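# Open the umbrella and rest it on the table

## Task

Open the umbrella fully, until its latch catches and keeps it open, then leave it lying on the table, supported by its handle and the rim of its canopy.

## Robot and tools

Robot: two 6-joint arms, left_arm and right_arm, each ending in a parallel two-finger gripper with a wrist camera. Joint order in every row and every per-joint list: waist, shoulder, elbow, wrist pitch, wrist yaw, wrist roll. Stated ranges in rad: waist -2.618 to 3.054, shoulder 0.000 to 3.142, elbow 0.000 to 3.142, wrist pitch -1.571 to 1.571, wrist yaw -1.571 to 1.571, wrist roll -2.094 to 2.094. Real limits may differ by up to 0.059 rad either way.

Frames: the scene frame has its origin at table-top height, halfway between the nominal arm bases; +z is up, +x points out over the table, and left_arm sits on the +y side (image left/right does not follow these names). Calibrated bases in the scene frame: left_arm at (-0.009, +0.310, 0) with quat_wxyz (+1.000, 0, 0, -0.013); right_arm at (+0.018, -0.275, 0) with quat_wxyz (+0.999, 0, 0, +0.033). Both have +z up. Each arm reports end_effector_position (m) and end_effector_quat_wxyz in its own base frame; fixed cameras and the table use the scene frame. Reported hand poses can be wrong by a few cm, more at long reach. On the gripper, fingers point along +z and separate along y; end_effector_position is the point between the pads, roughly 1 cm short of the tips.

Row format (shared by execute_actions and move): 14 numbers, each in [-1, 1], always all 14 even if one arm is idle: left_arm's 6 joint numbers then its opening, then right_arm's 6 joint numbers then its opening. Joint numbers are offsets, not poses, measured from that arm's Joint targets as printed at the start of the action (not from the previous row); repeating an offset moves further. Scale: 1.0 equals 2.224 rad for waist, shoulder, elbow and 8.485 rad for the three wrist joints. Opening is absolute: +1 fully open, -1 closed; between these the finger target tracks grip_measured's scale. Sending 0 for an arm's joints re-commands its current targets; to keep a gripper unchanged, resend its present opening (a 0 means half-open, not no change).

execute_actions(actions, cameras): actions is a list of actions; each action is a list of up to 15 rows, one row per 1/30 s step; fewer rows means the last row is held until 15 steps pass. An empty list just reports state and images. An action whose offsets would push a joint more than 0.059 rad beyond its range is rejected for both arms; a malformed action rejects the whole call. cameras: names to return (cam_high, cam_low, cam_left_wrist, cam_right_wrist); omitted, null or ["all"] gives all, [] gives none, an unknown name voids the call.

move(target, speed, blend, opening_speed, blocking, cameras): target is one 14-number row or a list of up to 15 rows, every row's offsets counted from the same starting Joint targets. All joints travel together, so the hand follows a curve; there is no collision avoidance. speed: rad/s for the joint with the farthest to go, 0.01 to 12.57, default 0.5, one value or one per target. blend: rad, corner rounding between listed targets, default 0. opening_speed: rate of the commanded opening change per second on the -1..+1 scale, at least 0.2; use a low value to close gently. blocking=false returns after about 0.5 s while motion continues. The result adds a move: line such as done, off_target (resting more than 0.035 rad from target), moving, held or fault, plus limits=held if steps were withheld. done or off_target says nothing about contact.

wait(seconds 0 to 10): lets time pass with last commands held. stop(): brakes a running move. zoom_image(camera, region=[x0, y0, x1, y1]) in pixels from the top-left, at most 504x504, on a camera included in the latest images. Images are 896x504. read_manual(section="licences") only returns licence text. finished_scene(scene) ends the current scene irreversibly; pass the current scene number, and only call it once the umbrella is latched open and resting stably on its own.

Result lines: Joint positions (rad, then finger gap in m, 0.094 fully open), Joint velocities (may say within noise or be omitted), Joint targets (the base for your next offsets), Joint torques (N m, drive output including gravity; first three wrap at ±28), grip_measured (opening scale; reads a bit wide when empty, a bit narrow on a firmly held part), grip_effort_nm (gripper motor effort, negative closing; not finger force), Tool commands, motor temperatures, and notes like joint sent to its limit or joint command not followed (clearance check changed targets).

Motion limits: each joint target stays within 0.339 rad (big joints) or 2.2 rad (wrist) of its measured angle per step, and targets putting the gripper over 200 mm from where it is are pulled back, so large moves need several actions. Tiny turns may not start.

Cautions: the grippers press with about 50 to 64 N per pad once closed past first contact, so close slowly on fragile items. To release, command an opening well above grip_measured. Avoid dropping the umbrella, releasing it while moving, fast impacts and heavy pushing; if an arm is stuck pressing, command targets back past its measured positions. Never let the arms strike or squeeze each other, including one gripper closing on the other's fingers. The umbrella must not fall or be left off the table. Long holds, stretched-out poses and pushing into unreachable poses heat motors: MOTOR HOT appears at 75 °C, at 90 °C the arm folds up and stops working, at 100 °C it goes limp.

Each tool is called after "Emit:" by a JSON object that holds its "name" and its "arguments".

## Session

Done once; repeat with lessons.

Emit:
{"name": "execute_actions", "arguments": {"actions": []}}

Emit:
{"name": "zoom_image", "arguments": {"camera": "cam_high", "region": [290, 100, 690, 380]}}

Scene clock: 0.00 s.
left_arm: end_effector_position=(+0.2500, -0.0123, +0.3278) grip_measured=+1.000 grip_effort_nm=n/a end_effector_quat_wxyz=(+0.642, -0.043, +0.693, -0.325) | right_arm: end_effector_position=(+0.1833, +0.1630, +0.3199) grip_measured=+1.000 grip_effort_nm=n/a end_effector_quat_wxyz=(+0.645, -0.021, +0.709, +0.285)
Joint positions: left_arm=[0.582 0.519 0.548 0.036 0.987 -0.586 0.094] | right_arm=[1.303 0.45 0.567 -0.127 0.857 0.394 0.094]
Joint velocities: within noise
Joint torques (N m): no reading
Motor temperatures (°C): left_arm=[34 35 40 34 32 31 30] | right_arm=[34 33 33 34 33 34 34]
Heat: left arm: 40 °C; right arm: 34 °C.
Joint targets: left_arm=[0.582 0.513 0.554 0.032 0.987 -0.582] | right_arm=[1.303 0.446 0.575 -0.131 0.857 0.391]
Tool commands: left_gripper/opening=+1.0 right_gripper/opening=+1.0

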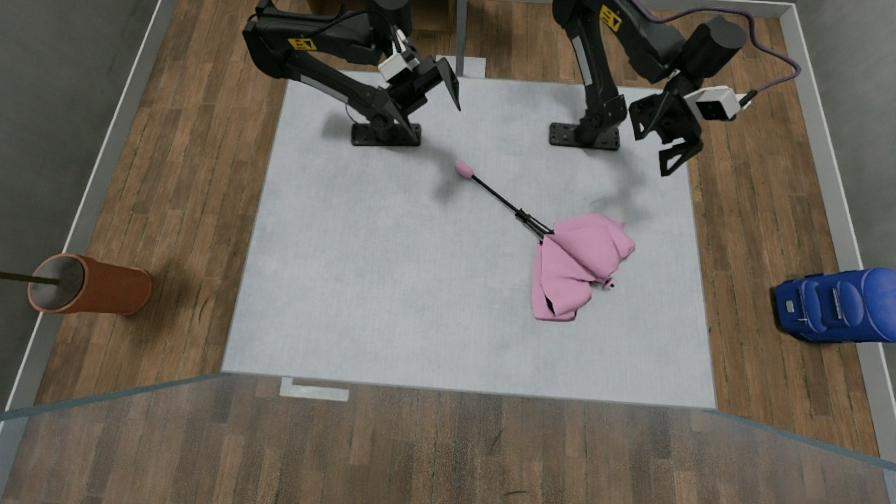

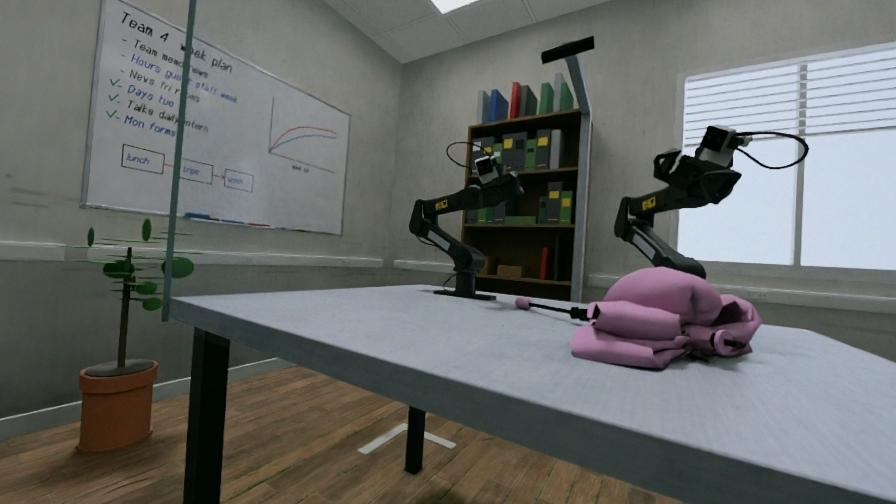

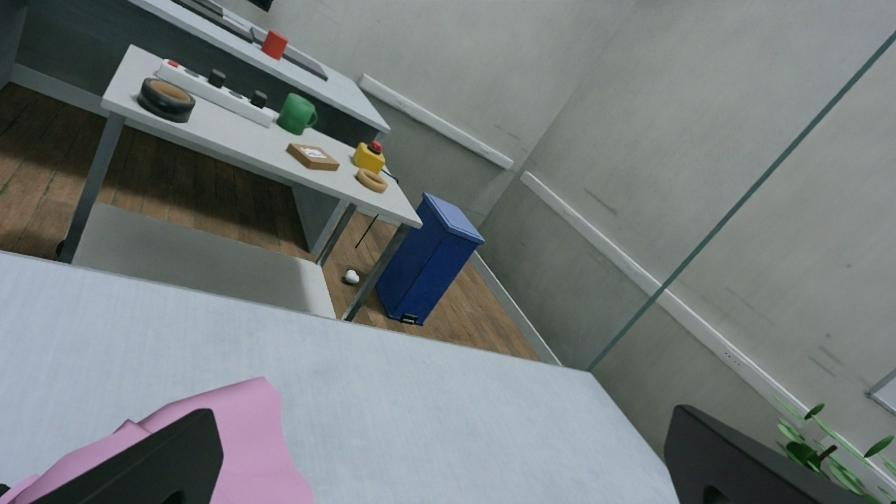

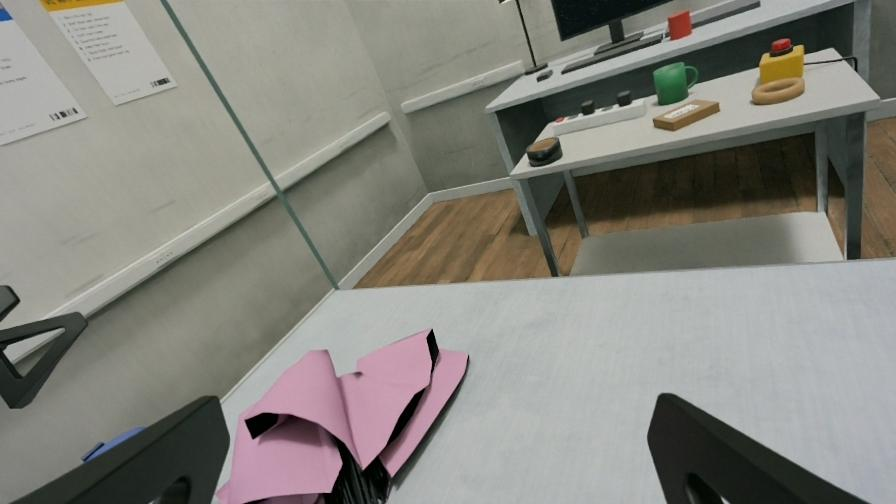

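Scaled by 1.260 from the camera's image (finer frame: 1280x720).

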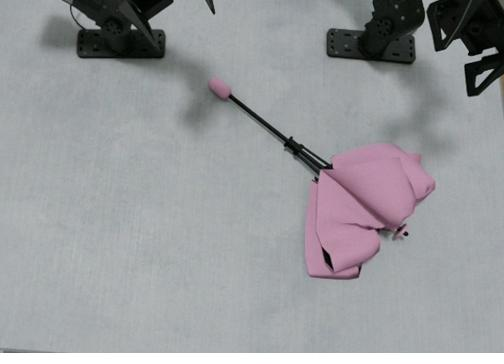

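Emit:
{"name": "move", "arguments": {"target": [-0.081,0.1817,0.0823,0.0174,-0.1163,0.0686,1,-0.132,0.5764,0.3485,-0.105,-0.101,-0.0253,1], "speed": 1.2, "cameras": ["cam_right_wrist","cam_high"]}}

Scene clock: 7.53 s.
left_arm: end_effector_position=(+0.3298, +0.1431, +0.3269) grip_measured=+1.000 grip_effort_nm=-0.012 end_effector_quat_wxyz=(+0.681, -0.146, +0.704, +0.137) | right_arm: end_effector_position=(+0.1852, +0.2949, +0.0936) grip_measured=+1.000 grip_effort_nm=-0.042 end_effector_quat_wxyz=(+0.070, -0.399, +0.913, +0.041)
Joint positions: left_arm=[0.41 0.914 0.704 0.176 0.007 -0.007 0.094] | right_arm=[1.013 1.72 1.318 -1.006 0.011 0.187 0.094]
Joint torques (N m): left_arm=[-0.64 -1.47 10.69 2.4 -0.07 0.11] | right_arm=[-0.32 -6.17 9.4 0.5 -0.11 -0.09]
Heat: left arm: 41 °C; right arm: 34 °C.
Joint targets: left_arm=[0.402 0.917 0.737 0.179 0.000 0.000] | right_arm=[1.010 1.728 1.350 -1.022 0.000 0.177]
move: done
Images, in order (width x height): cam_high 896x504, cam_right_wrist 896x504.

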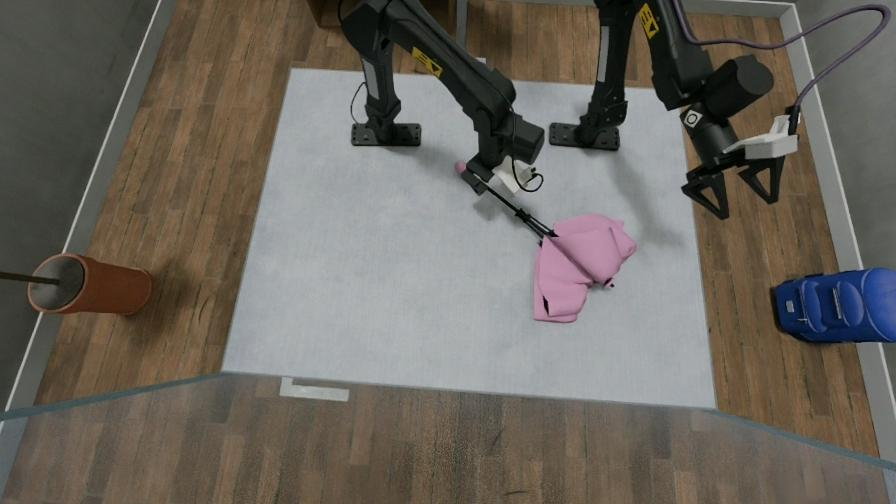

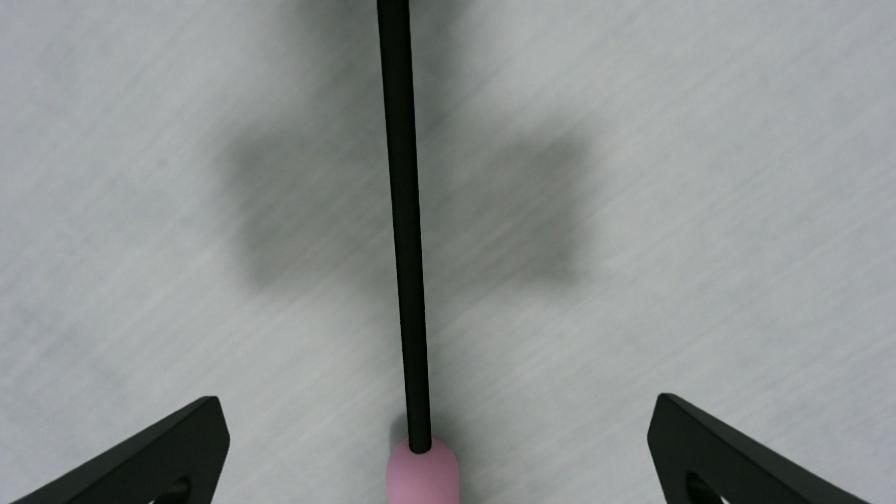

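Emit:
{"name": "move", "arguments": {"target": [[0,0,0,0,0,0,1,0.018,0.0571,-0.1106,0.044,0,0,1],[0,0,0,0,0,0,1,0.018,0.0571,-0.1106,0.044,0,0,-1]], "speed": 0.4, "opening_speed": 1.5, "cameras": ["cam_right_wrist"]}}

Scene clock: 12.97 s.
left_arm: end_effector_position=(+0.3298, +0.1431, +0.3271) grip_measured=+1.000 grip_effort_nm=-0.002 end_effector_quat_wxyz=(+0.682, -0.146, +0.704, +0.137) | right_arm: end_effector_position=(+0.1817, +0.3115, +0.0137) grip_measured=-0.813 grip_effort_nm=-1.062 end_effector_quat_wxyz=(+0.080, -0.414, +0.905, +0.051)
Joint positions: left_arm=[0.409 0.914 0.704 0.177 0.006 -0.006 0.094] | right_arm=[1.045 1.839 1.123 -0.666 0.009 0.185 0.009]
Joint torques (N m): left_arm=[-0.61 -1.48 10.67 2.4 -0.08 0.11] | right_arm=[0.5 -6.06 4.41 0.85 -0.1 -0.06]
Heat: left arm: 42 °C; right arm: 34 °C.
Joint targets: left_arm=[0.402 0.917 0.737 0.180 0.000 0.000] | right_arm=[1.050 1.855 1.104 -0.648 0.000 0.177]
move: done

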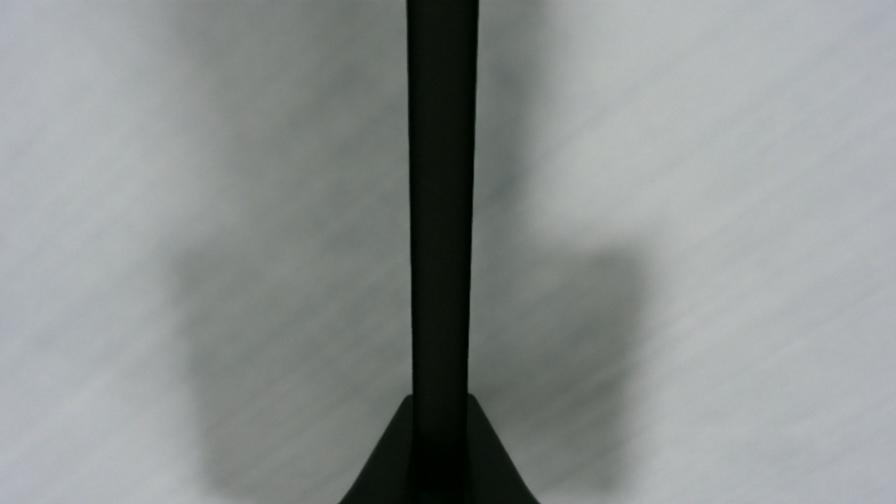

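Emit:
{"name": "move", "arguments": {"target": [[0,0,0,0,0,0,1,0,-0.0674,0.188,-0.0666,0,0,-1],[0,0,0,0,0,0,1,-0.1124,-0.2356,0.085,-0.0117,0,0,-1],[0,0,0,0,0,0,1,-0.188,-0.2073,-0.219,0.1883,0,-0.0209,-1]], "speed": [0.35,0.35,0.5], "blend": 0.12}}

Scene clock: 23.20 s.
left_arm: end_effector_position=(+0.3298, +0.1431, +0.3271) grip_measured=+1.000 grip_effort_nm=-0.012 end_effector_quat_wxyz=(+0.682, -0.146, +0.704, +0.137) | right_arm: end_effector_position=(+0.3520, +0.2614, +0.2786) grip_measured=-0.813 grip_effort_nm=-1.057 end_effector_quat_wxyz=(+0.706, -0.205, +0.636, +0.237)
Joint positions: left_arm=[0.409 0.914 0.704 0.177 0.006 -0.006 0.094] | right_arm=[0.636 1.392 0.626 0.874 0 0.011 0.009]
Joint torques (N m): left_arm=[-0.62 -1.47 10.69 2.4 -0.07 0.11] | right_arm=[-0.49 -4.42 6.32 2.55 0 -0.1]
Heat: left arm: 44 °C; right arm: 36 °C.
Joint targets: left_arm=[0.402 0.917 0.737 0.179 0.000 0.000] | right_arm=[0.631 1.394 0.617 0.949 0.000 -0.001]
move: off_target (right_arm); right_arm: the wrist pitch is farthest, 0.076 rad from its target

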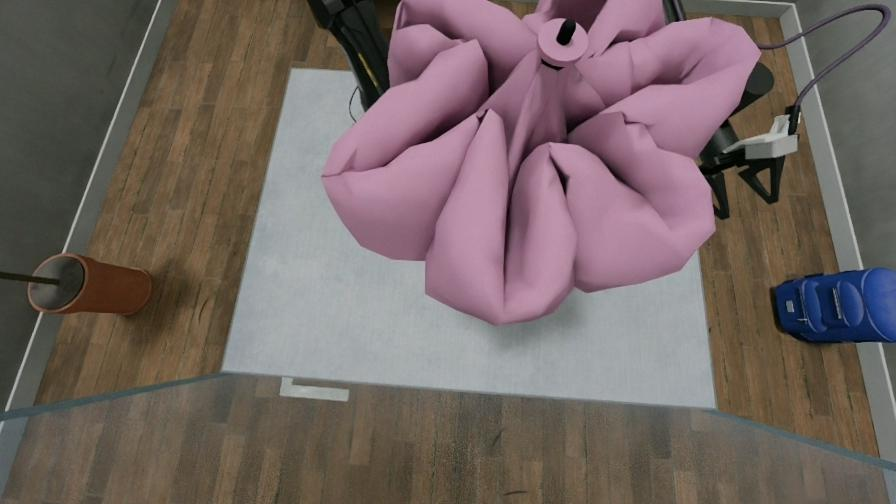

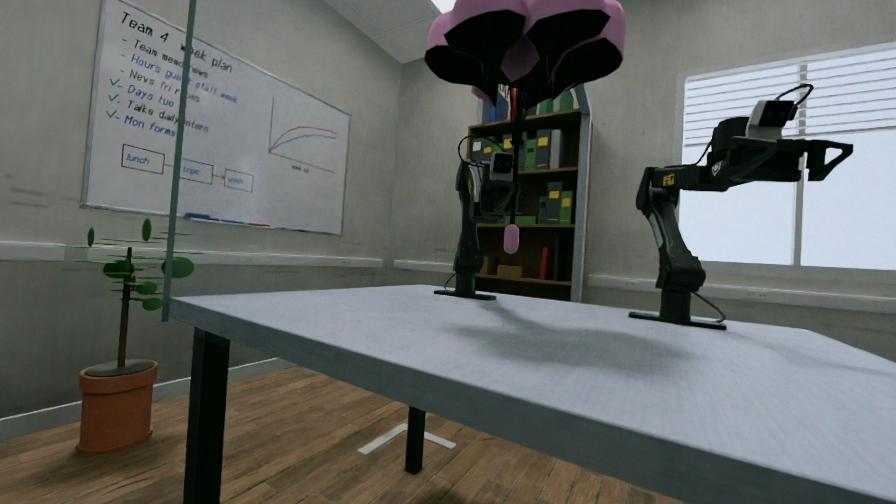

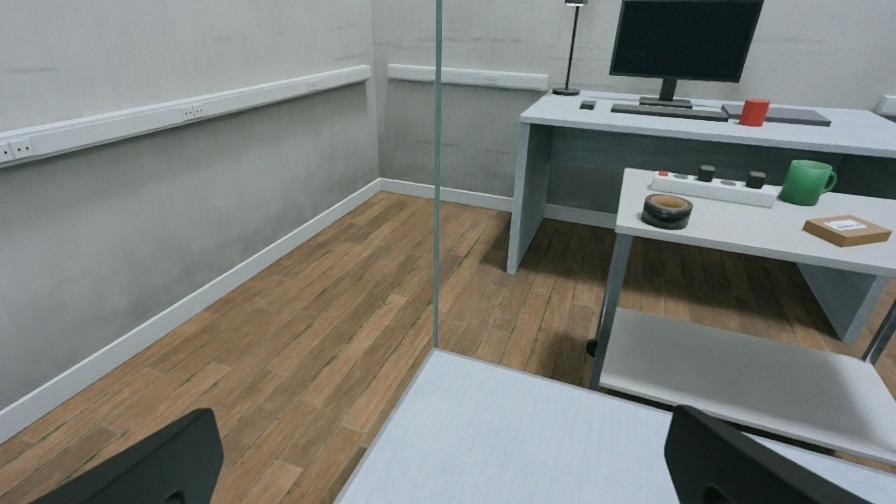

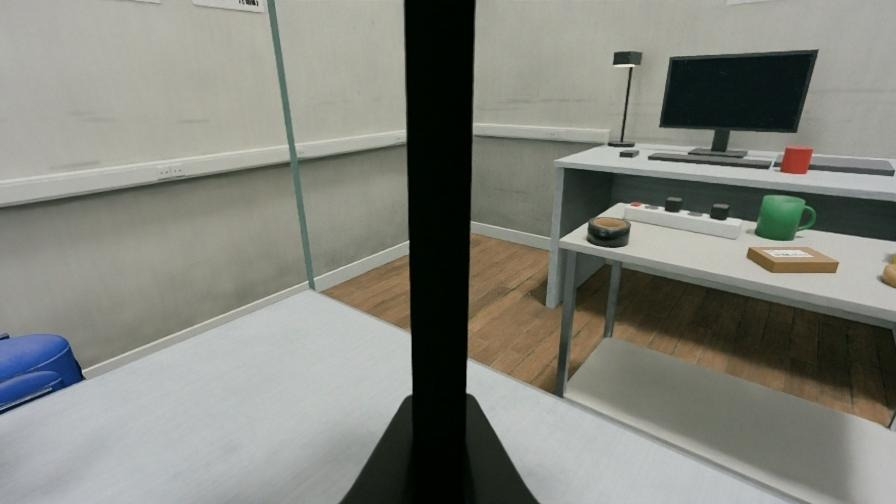

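Emit:
{"name": "move", "arguments": {"target": [-0.4717,0,0,0,0,0,0.2,0,0,0,0,0,0,-1], "speed": 1.0, "cameras": ["cam_left_wrist"]}}

Scene clock: 32.43 s.
left_arm: end_effector_position=(+0.2882, -0.2149, +0.3271) grip_measured=+0.201 grip_effort_nm=-0.085 end_effector_quat_wxyz=(+0.659, +0.226, +0.682, -0.222) | right_arm: end_effector_position=(+0.3520, +0.2613, +0.2790) grip_measured=-0.813 grip_effort_nm=-1.067 end_effector_quat_wxyz=(+0.706, -0.205, +0.635, +0.237)
Joint positions: left_arm=[-0.642 0.914 0.704 0.177 0.003 -0.005 0.056] | right_arm=[0.636 1.392 0.626 0.875 0 0.011 0.009]
Joint torques (N m): left_arm=[-0.42 -1.48 10.67 2.4 -0.05 0.1] | right_arm=[-0.49 -4.37 6.34 2.54 0 -0.09]
Motor temperatures (°C): left_arm=[34 34 44 39 32 31 30] | right_arm=[34 34 34 40 33 34 35]
Heat: left arm: 44 °C; right arm: 40 °C.
Joint targets: left_arm=[-0.647 0.917 0.737 0.179 0.000 0.000] | right_arm=[0.631 1.394 0.617 0.949 0.000 -0.001]
move: off_target (right_arm); right_arm: the wrist pitch is farthest, 0.074 rad from its target

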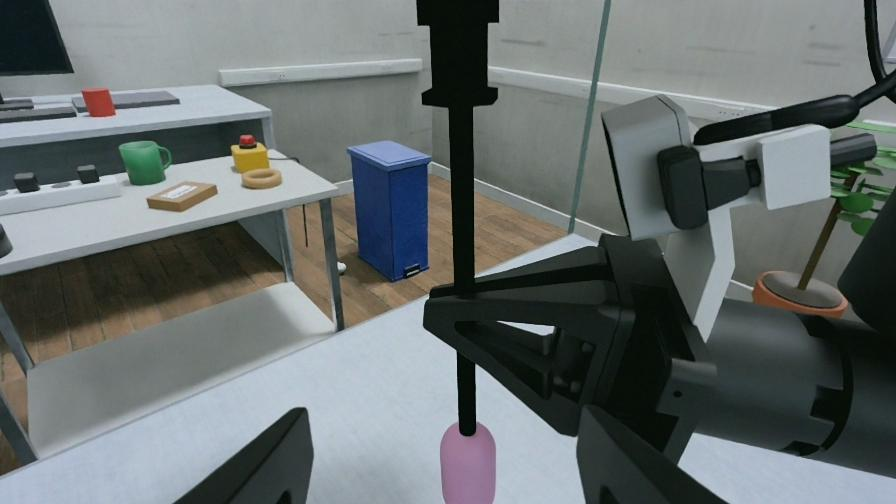

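Emit:
{"name": "move", "arguments": {"target": [-0.006,0.383,0.0917,0.159,0,0,0.2,0,0,0,0,0,0,-1], "speed": 0.5, "cameras": ["cam_left_wrist"]}}

Scene clock: 40.67 s.
left_arm: end_effector_position=(+0.3727, -0.2846, +0.3924) grip_measured=+0.201 grip_effort_nm=-0.085 end_effector_quat_wxyz=(+0.854, +0.138, +0.407, -0.293) | right_arm: end_effector_position=(+0.3520, +0.2613, +0.2790) grip_measured=-0.813 grip_effort_nm=-1.057 end_effector_quat_wxyz=(+0.706, -0.205, +0.635, +0.237)
Joint positions: left_arm=[-0.653 1.754 0.912 1.525 0.003 -0.005 0.056] | right_arm=[0.636 1.392 0.626 0.876 0 0.011 0.009]
Joint torques (N m): left_arm=[-0.64 -5.82 8.79 1.73 -0.05 0.1] | right_arm=[-0.47 -4.44 6.28 2.54 0 -0.1]
Heat: left arm: 44 °C; right arm: 42 °C.
Joint targets: left_arm=[-0.660 1.769 0.941 1.529 0.000 0.000] | right_arm=[0.631 1.394 0.617 0.949 0.000 -0.001]
move: off_target (right_arm); right_arm: the wrist pitch is farthest, 0.073 rad from its target

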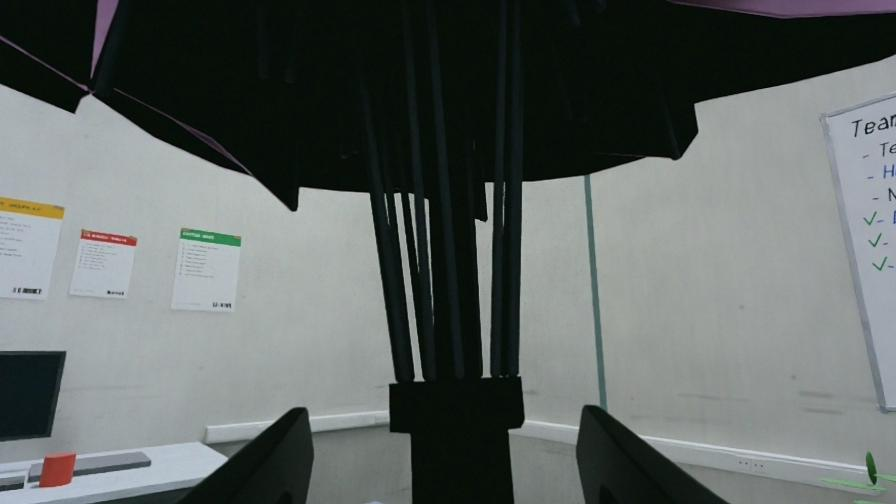

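Emit:
{"name": "move", "arguments": {"target": [[0,0,0,0,0,0,-1,0,0,0,0,0,0,-1],[-0.036,-0.0045,0.184,-0.0231,0,0,-1,0.0055,-0.0025,0.0095,0.034,0,0,-1],[-0.0724,0.0814,0.4807,-0.0515,0,0,-1,0.011,-0.005,0.019,0.0678,0,0,-1]], "speed": 0.25, "opening_speed": 1.2}}

Scene clock: 50.87 s.
left_arm: end_effector_position=(+0.3288, -0.3579, +0.6410) grip_measured=-0.513 grip_effort_nm=-1.043 end_effector_quat_wxyz=(+0.888, +0.113, +0.240, -0.377) | right_arm: end_effector_position=(+0.3035, +0.2027, +0.4388) grip_measured=-0.826 grip_effort_nm=-1.062 end_effector_quat_wxyz=(+0.886, -0.072, +0.365, +0.277)
Joint positions: left_arm=[-0.827 1.936 1.944 1.027 0.007 0.026 0.023] | right_arm=[0.631 1.388 0.654 1.547 0.092 0.011 0.008]
Joint torques (N m): left_arm=[0.55 -7.57 12.16 1.75 -0.09 -0.25] | right_arm=[2.48 -4.41 6.9 0.94 -1.1 -0.1]
Heat: left arm: 44 °C; right arm: 43 °C.
Joint targets: left_arm=[-0.822 1.950 2.011 1.091 0.000 0.000] | right_arm=[0.656 1.382 0.659 1.525 0.000 -0.001]
move: off_target (left_arm, right_arm); left_arm: the elbow is farthest, 0.066 rad from its target; right_arm: the wrist yaw is farthest, 0.092 rad from its target

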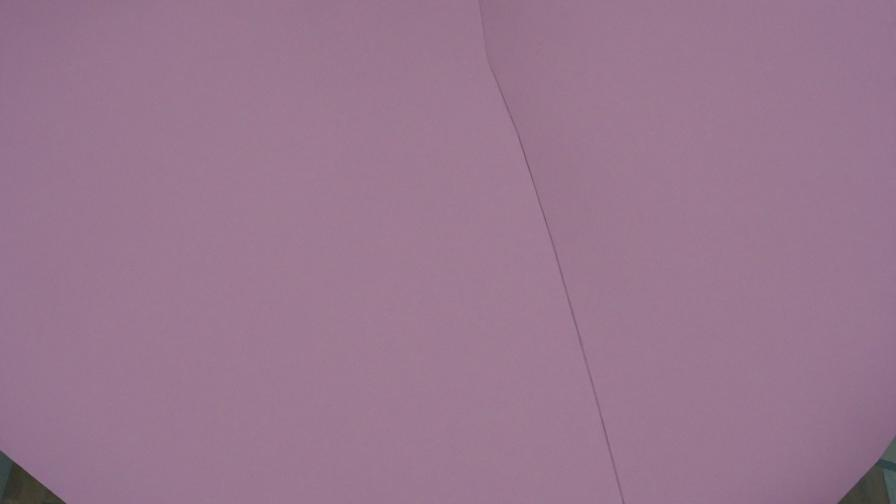

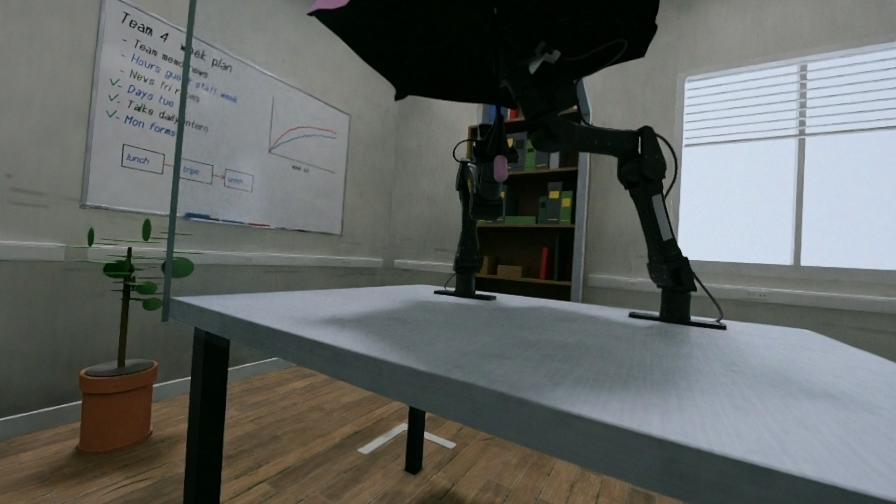

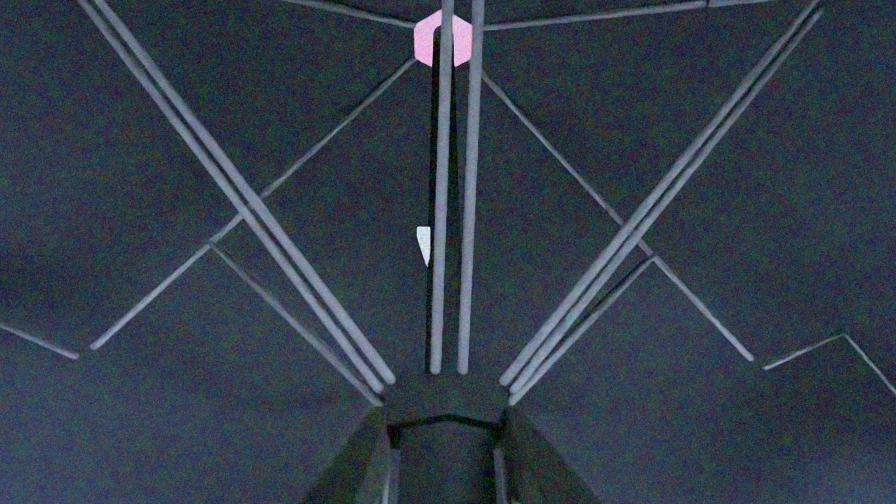

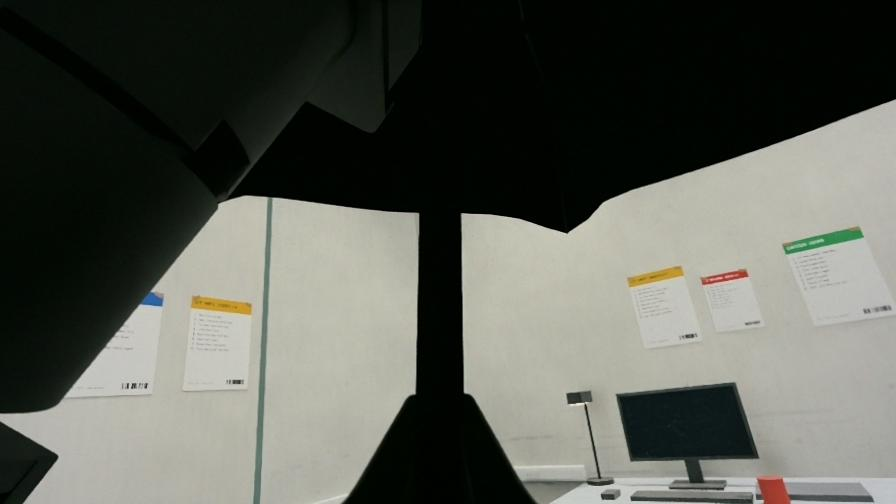

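Emit:
{"name": "move", "arguments": {"target": [0.002,0.03,0.15,-0.01,0,0.004,-1,-0.012,0,0,-0.055,0.008,0,-1], "speed": 0.4, "cameras": ["cam_left_wrist"]}}

Scene clock: 53.93 s.
left_arm: end_effector_position=(+0.3399, -0.3679, +0.6698) grip_measured=-0.513 grip_effort_nm=-1.033 end_effector_quat_wxyz=(+0.888, +0.115, +0.249, -0.368) | right_arm: end_effector_position=(+0.3149, +0.1949, +0.4534) grip_measured=-0.827 grip_effort_nm=-1.062 end_effector_quat_wxyz=(+0.881, -0.060, +0.391, +0.258)
Joint positions: left_arm=[-0.827 2.043 2.231 0.826 -0.001 0.04 0.023] | right_arm=[0.613 1.328 0.712 1.381 0.129 0.011 0.008]
Joint torques (N m): left_arm=[0.94 -11.12 15.71 3.05 -0.01 -0.03] | right_arm=[1.58 0.32 2.4 -1.81 -0.75 -0.1]
Heat: left arm: 45 °C; right arm: 42 °C.
Joint targets: left_arm=[-0.817 2.016 2.344 1.007 0.000 0.034] | right_arm=[0.629 1.382 0.659 1.058 0.068 -0.001]
move: off_target (left_arm, right_arm); left_arm: the wrist pitch is farthest, 0.180 rad from its target; right_arm: the wrist pitch is farthest, 0.323 rad from its target

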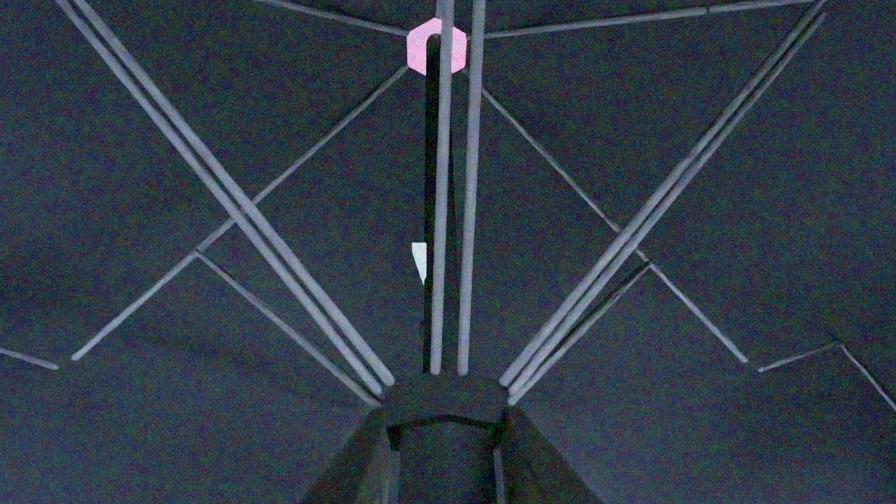

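Emit:
{"name": "move", "arguments": {"target": [0.0,0.02,0.12,0.0,0,0.004,-1,-0.005,0,0,-0.05,0.008,0,-1], "speed": 0.5, "cameras": ["cam_left_wrist"]}}

Emit:
{"name": "move", "arguments": {"target": [0.0,0.02,0.1,0.01,0,0.004,-1,-0.005,0,0,-0.04,0.004,0,-1], "speed": 0.5, "cameras": ["cam_left_wrist"]}}

Scene clock: 56.63 s.
left_arm: end_effector_position=(+0.3391, -0.3623, +0.6959) grip_measured=-0.513 grip_effort_nm=-1.038 end_effector_quat_wxyz=(+0.895, +0.104, +0.242, -0.360) | right_arm: end_effector_position=(+0.3198, +0.1952, +0.4631) grip_measured=-0.827 grip_effort_nm=-1.067 end_effector_quat_wxyz=(+0.873, -0.064, +0.414, +0.249)
Joint positions: left_arm=[-0.828 2.126 2.468 0.696 -0.02 0.057 0.023] | right_arm=[0.61 1.282 0.76 1.235 0.136 0.008 0.008]
Joint torques (N m): left_arm=[0.96 -14.32 17.84 4.4 0.19 0.15] | right_arm=[0.7 3.1 -0.16 -3.53 -0.08 -0.05]
Heat: left arm: 45 °C; right arm: 43 °C.
Joint targets: left_arm=[-0.817 2.061 2.611 1.007 0.000 0.067] | right_arm=[0.617 1.368 0.674 0.724 0.136 0.001]
move: off_target (left_arm, right_arm); left_arm: the wrist pitch is farthest, 0.311 rad from its target; right_arm: the wrist pitch is farthest, 0.602 rad from its target

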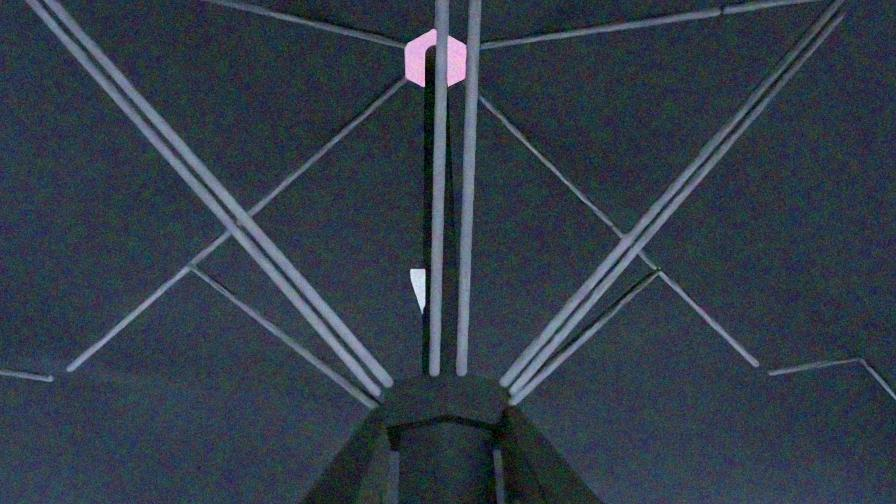

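Scene clock: 57.87 s.
left_arm: end_effector_position=(+0.3404, -0.3580, +0.7071) grip_measured=-0.513 grip_effort_nm=-1.038 end_effector_quat_wxyz=(+0.898, +0.089, +0.240, -0.358) | right_arm: end_effector_position=(+0.3197, +0.1927, +0.4739) grip_measured=-0.827 grip_effort_nm=-1.057 end_effector_quat_wxyz=(+0.871, -0.070, +0.425, +0.238)
Joint positions: left_arm=[-0.83 2.198 2.638 0.614 -0.048 0.058 0.023] | right_arm=[0.604 1.242 0.796 1.134 0.136 -0.006 0.008]
Joint torques (N m): left_arm=[0.83 -14.67 17.17 4.73 0.35 0.39] | right_arm=[0.05 3.41 0.13 -3.49 0.19 0.06]
Heat: left arm: 46 °C; right arm: 43 °C.
Joint targets: left_arm=[-0.821 2.131 2.779 0.959 -0.013 0.090] | right_arm=[0.605 1.327 0.713 0.622 0.159 -0.001]
move: off_target (left_arm, right_arm); left_arm: the wrist pitch is farthest, 0.477 rad from its target; right_arm: the wrist pitch is farthest, 0.749 rad from its target

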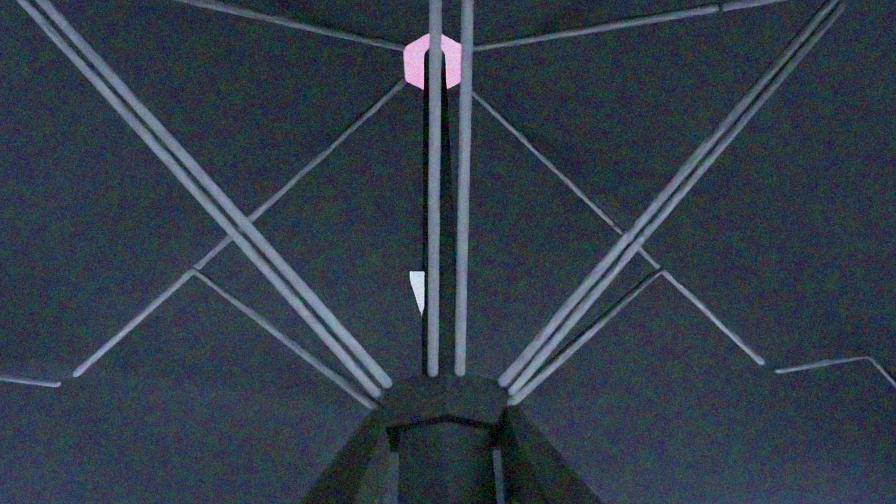

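Emit:
{"name": "move", "arguments": {"target": [0.0,-0.01,-0.06,-0.01,0,0,-1,0,0.02,-0.06,0.05,0,0,-1], "speed": 0.8, "cameras": []}}

Emit:
{"name": "move", "arguments": {"target": [0.0,0.02,0.15,0.015,0,0.0,-1,0,0,-0.02,-0.075,0,0,-1], "speed": 1.5, "cameras": ["cam_left_wrist"]}}

Scene clock: 62.43 s.
left_arm: end_effector_position=(+0.3342, -0.3866, +0.6922) grip_measured=-0.513 grip_effort_nm=-1.038 end_effector_quat_wxyz=(+0.892, +0.127, +0.247, -0.357) | right_arm: end_effector_position=(+0.3093, +0.1784, +0.4552) grip_measured=-0.827 grip_effort_nm=-1.053 end_effector_quat_wxyz=(+0.887, -0.042, +0.387, +0.246)
Joint positions: left_arm=[-0.861 2.198 2.593 0.612 -0.003 0.098 0.023] | right_arm=[0.599 1.285 0.678 1.389 0.157 0.008 0.008]
Joint torques (N m): left_arm=[3.54 -16.62 10.09 3.94 -0.12 -0.06] | right_arm=[0.65 3.36 -1.63 -2.05 -0.07 -0.09]
Motor temperatures (°C): left_arm=[34 37 48 49 32 31 31] | right_arm=[34 34 34 45 33 34 36]
Heat: left arm: 49 °C; right arm: 45 °C.
Joint targets: left_arm=[-0.821 2.109 2.646 0.875 -0.013 0.090] | right_arm=[0.605 1.372 0.580 1.046 0.159 -0.002]
move: off_target (left_arm, right_arm); left_arm: the wrist pitch is farthest, 0.262 rad from its target; right_arm: the wrist pitch is farthest, 0.343 rad from its target

Scene clock: 63.67 s.
left_arm: end_effector_position=(+0.3271, -0.3783, +0.7077) grip_measured=-0.513 grip_effort_nm=-1.033 end_effector_quat_wxyz=(+0.895, +0.116, +0.238, -0.360) | right_arm: end_effector_position=(+0.3067, +0.1809, +0.4603) grip_measured=-0.827 grip_effort_nm=-1.053 end_effector_quat_wxyz=(+0.880, -0.057, +0.402, +0.246)
Joint positions: left_arm=[-0.865 2.263 2.773 0.525 -0.013 0.095 0.023] | right_arm=[0.599 1.231 0.692 1.281 0.137 0.007 0.008]
Joint torques (N m): left_arm=[2.61 -15.45 16.83 4.51 -0.01 0.01] | right_arm=[0.42 3.38 -0.92 -3.57 0.07 -0.04]
Heat: left arm: 50 °C; right arm: 46 °C.
Joint targets: left_arm=[-0.835 2.190 2.912 0.846 -0.013 0.092] | right_arm=[0.602 1.314 0.600 0.768 0.150 0.002]
move: off_target (left_arm, right_arm); left_arm: the wrist pitch is farthest, 0.477 rad from its target; right_arm: the wrist pitch is farthest, 0.872 rad from its target

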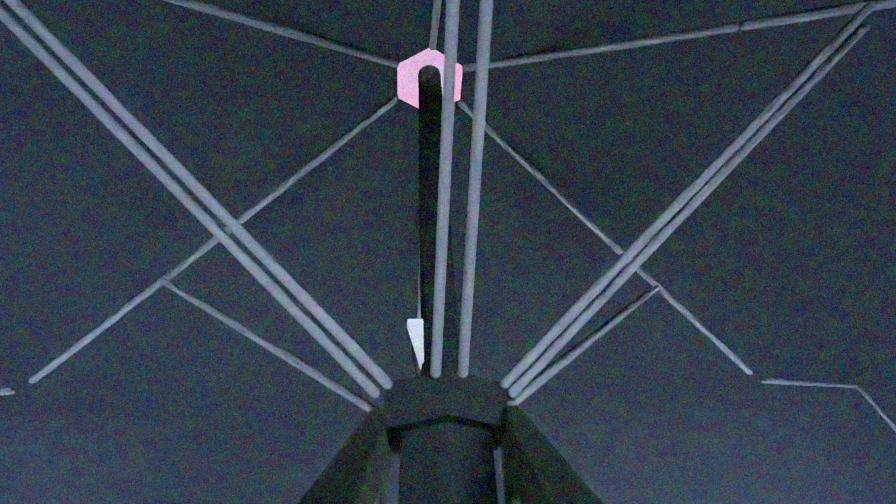

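Emit:
{"name": "move", "arguments": {"target": [-0.01,-0.01,-0.07,-0.01,0,0,-1,0,0.02,-0.04,0.03,0,0,-1], "speed": 0.8, "cameras": []}}

Emit:
{"name": "move", "arguments": {"target": [0.0,0.02,0.14,0.015,0,0.0,-1,0,0,-0.02,-0.075,0,0,-1], "speed": 1.5, "cameras": ["cam_left_wrist"]}}

Scene clock: 65.93 s.
left_arm: end_effector_position=(+0.3295, -0.4058, +0.6880) grip_measured=-0.510 grip_effort_nm=-1.043 end_effector_quat_wxyz=(+0.889, +0.143, +0.255, -0.353) | right_arm: end_effector_position=(+0.3041, +0.1700, +0.4429) grip_measured=-0.827 grip_effort_nm=-1.062 end_effector_quat_wxyz=(+0.885, -0.033, +0.392, +0.249)
Joint positions: left_arm=[-0.891 2.264 2.71 0.532 -0.001 0.134 0.023] | right_arm=[0.593 1.262 0.616 1.422 0.17 0.026 0.008]
Joint torques (N m): left_arm=[2.97 -17.42 9.36 3.63 -0.14 -0.44] | right_arm=[0.94 4.51 -2.25 -2.59 -0.32 -0.23]
Heat: left arm: 52 °C; right arm: 47 °C.
Joint targets: left_arm=[-0.857 2.167 2.756 0.761 -0.013 0.091] | right_arm=[0.603 1.359 0.511 1.023 0.150 0.002]
move: off_target (left_arm, right_arm); left_arm: the wrist pitch is farthest, 0.230 rad from its target; right_arm: the wrist pitch is farthest, 0.400 rad from its target

Scene clock: 67.17 s.
left_arm: end_effector_position=(+0.3169, -0.3882, +0.7085) grip_measured=-0.510 grip_effort_nm=-1.038 end_effector_quat_wxyz=(+0.893, +0.124, +0.236, -0.362) | right_arm: end_effector_position=(+0.2978, +0.1756, +0.4514) grip_measured=-0.827 grip_effort_nm=-1.062 end_effector_quat_wxyz=(+0.881, -0.058, +0.396, +0.253)
Joint positions: left_arm=[-0.893 2.316 2.885 0.462 -0.013 0.118 0.023] | right_arm=[0.593 1.209 0.632 1.331 0.123 0.021 0.008]
Joint torques (N m): left_arm=[2.32 -15.84 16.24 4.44 0 -0.18] | right_arm=[0.51 3.54 -0.92 -3.69 0.11 -0.09]
Heat: left arm: 52 °C; right arm: 48 °C.
Joint targets: left_arm=[-0.866 2.239 3.020 0.777 -0.013 0.098] | right_arm=[0.598 1.292 0.540 0.809 0.138 0.010]
move: off_target (left_arm, right_arm); left_arm: the wrist pitch is farthest, 0.426 rad from its target; right_arm: the wrist pitch is farthest, 0.944 rad from its target

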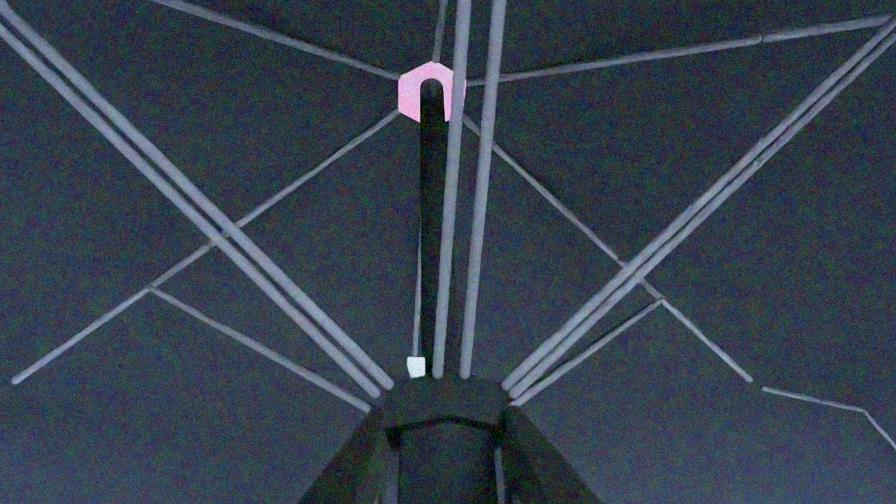

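Emit:
{"name": "move", "arguments": {"target": [-0.01,-0.03,-0.1,0.0,0,0,-1,0,0.03,-0.03,0.02,0,0,-1], "speed": 0.8, "cameras": []}}

Emit:
{"name": "move", "arguments": {"target": [0.0,0.0,0.15,0.01,0,0.0,-1,0,0,-0.03,-0.075,0,0,-1], "speed": 1.8, "cameras": ["cam_left_wrist"]}}

Scene clock: 72.30 s.
left_arm: end_effector_position=(+0.3244, -0.4157, +0.6839) grip_measured=-0.510 grip_effort_nm=-1.033 end_effector_quat_wxyz=(+0.892, +0.147, +0.246, -0.351) | right_arm: end_effector_position=(+0.3048, +0.1646, +0.4299) grip_measured=-0.827 grip_effort_nm=-1.067 end_effector_quat_wxyz=(+0.883, -0.031, +0.403, +0.240)
Joint positions: left_arm=[-0.909 2.304 2.756 0.537 0.003 0.16 0.023] | right_arm=[0.583 1.253 0.572 1.435 0.178 0.026 0.008]
Joint torques (N m): left_arm=[1.76 -20.38 8.92 3.72 -0.19 -0.65] | right_arm=[1.54 5.26 -1.69 -3.07 -0.53 -0.14]
Motor temperatures (°C): left_arm=[34 40 49 56 32 31 32] | right_arm=[34 34 34 50 33 34 36]
Heat: left arm: 56 °C; right arm: 50 °C.
Joint targets: left_arm=[-0.889 2.172 2.797 0.776 -0.013 0.099] | right_arm=[0.598 1.359 0.474 0.979 0.138 0.010]
move: off_target (left_arm, right_arm); left_arm: the wrist pitch is farthest, 0.240 rad from its target; right_arm: the wrist pitch is farthest, 0.456 rad from its target

Scene clock: 73.53 s.
left_arm: end_effector_position=(+0.2825, -0.3673, +0.7358) grip_measured=-0.510 grip_effort_nm=-1.033 end_effector_quat_wxyz=(+0.898, +0.114, +0.197, -0.377) | right_arm: end_effector_position=(+0.2841, +0.1897, +0.4350) grip_measured=-0.827 grip_effort_nm=-1.067 end_effector_quat_wxyz=(+0.875, -0.102, +0.392, +0.264)
Joint positions: left_arm=[-0.917 2.304 2.966 0.449 0.002 0.121 0.023] | right_arm=[0.609 1.201 0.567 1.371 0.045 -0.003 0.008]
Joint torques (N m): left_arm=[1.77 -16.57 14.31 4.08 -0.13 -0.14] | right_arm=[-0.58 3.71 -0.24 -3.81 0.52 0.09]
Motor temperatures (°C): left_arm=[34 40 49 56 32 31 32] | right_arm=[34 34 34 51 33 34 36]
Heat: left arm: 56 °C; right arm: 51 °C.
Joint targets: left_arm=[-0.897 2.209 3.085 0.745 -0.009 0.105] | right_arm=[0.604 1.283 0.483 0.832 0.094 0.004]
move: off_target (left_arm, right_arm); left_arm: the wrist pitch is farthest, 0.412 rad from its target; right_arm: the wrist pitch is farthest, 1.028 rad from its target

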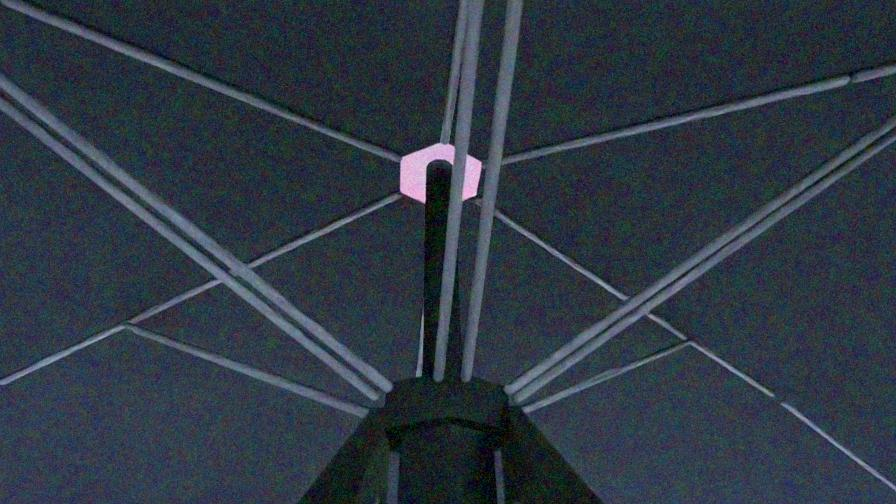

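Emit:
{"name": "move", "arguments": {"target": [0,0.03,-0.06,-0.035,0,0,-1,0,-0.025,0.03,0.06,0,0,-1], "speed": 0.6, "cameras": ["cam_left_wrist"]}}

Emit:
{"name": "move", "arguments": {"target": [0,0,-0.05,0,0,0,-1,0,0,0.01,0.02,0,0,-1], "speed": 0.4, "cameras": ["cam_left_wrist"]}}

Scene clock: 83.63 s.
left_arm: end_effector_position=(+0.2859, -0.3744, +0.7315) grip_measured=-0.510 grip_effort_nm=-1.038 end_effector_quat_wxyz=(+0.894, +0.124, +0.208, -0.378) | right_arm: end_effector_position=(+0.2738, +0.1841, +0.4475) grip_measured=-0.827 grip_effort_nm=-1.062 end_effector_quat_wxyz=(+0.887, -0.094, +0.362, +0.270)
Joint positions: left_arm=[-0.917 2.304 2.96 0.425 0.01 0.12 0.023] | right_arm=[0.612 1.201 0.568 1.438 0.043 -0.003 0.008]
Joint torques (N m): left_arm=[1.8 -11.4 3.67 1.21 -0.21 -0.12] | right_arm=[-0.79 -0.75 5.14 0.28 0.53 0.08]
Motor temperatures (°C): left_arm=[34 42 48 56 32 31 32] | right_arm=[34 34 33 56 33 34 36]
Heat: left arm: 56 °C; right arm: 56 °C.
Joint targets: left_arm=[-0.897 2.276 2.951 0.448 -0.009 0.105] | right_arm=[0.604 1.228 0.550 1.341 0.094 0.004]
move: off_target (right_arm); right_arm: the wrist pitch is farthest, 0.097 rad from its target

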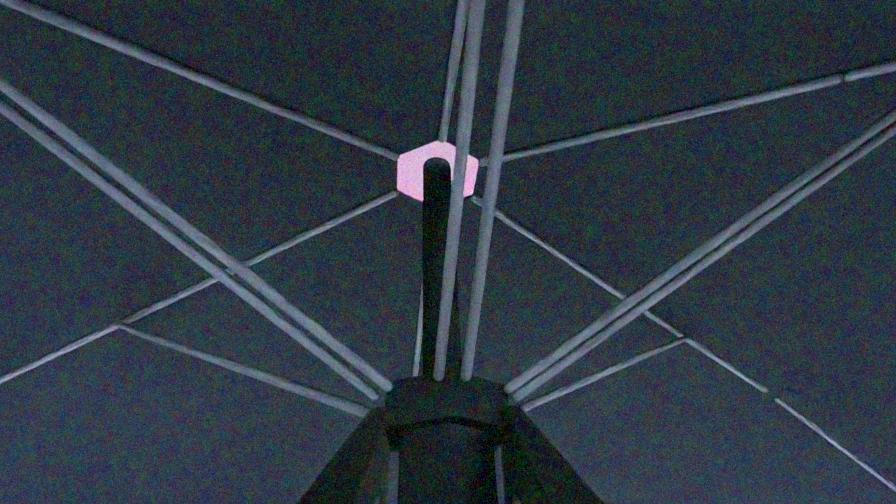

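Scene clock: 84.43 s.
left_arm: end_effector_position=(+0.2887, -0.3802, +0.7268) grip_measured=-0.510 grip_effort_nm=-1.038 end_effector_quat_wxyz=(+0.893, +0.129, +0.210, -0.377) | right_arm: end_effector_position=(+0.2735, +0.1806, +0.4489) grip_measured=-0.827 grip_effort_nm=-1.062 end_effector_quat_wxyz=(+0.892, -0.084, +0.352, +0.270)
Joint positions: left_arm=[-0.918 2.271 2.87 0.474 0.015 0.123 0.023] | right_arm=[0.612 1.221 0.567 1.487 0.058 -0.003 0.008]
Joint torques (N m): left_arm=[1.91 -8.9 2.36 0.69 -0.26 -0.16] | right_arm=[-0.81 -2.3 7.05 1.35 0.37 0.08]
Motor temperatures (°C): left_arm=[34 42 47 55 32 31 32] | right_arm=[34 34 33 55 33 34 36]
Heat: left arm: 55 °C; right arm: 55 °C.
Joint targets: left_arm=[-0.897 2.276 2.840 0.448 -0.009 0.105] | right_arm=[0.604 1.228 0.572 1.511 0.094 0.004]
move: off_target (right_arm); right_arm: the wrist yaw is farthest, 0.036 rad from its target

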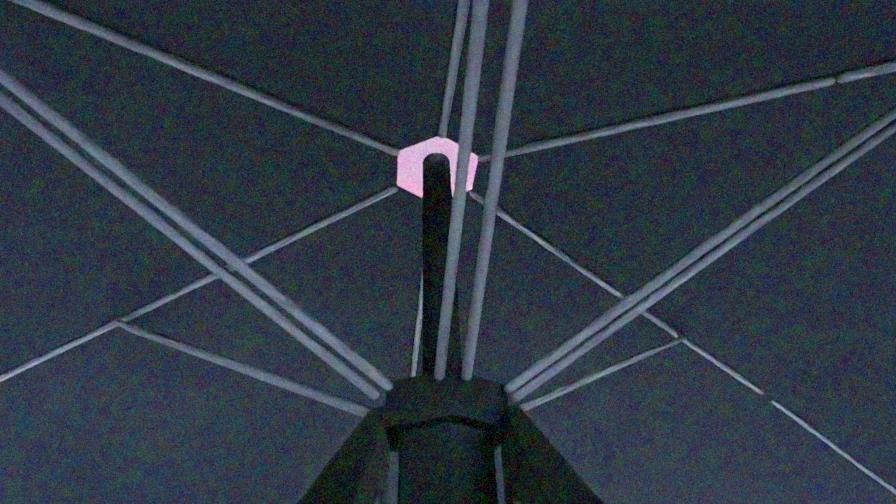

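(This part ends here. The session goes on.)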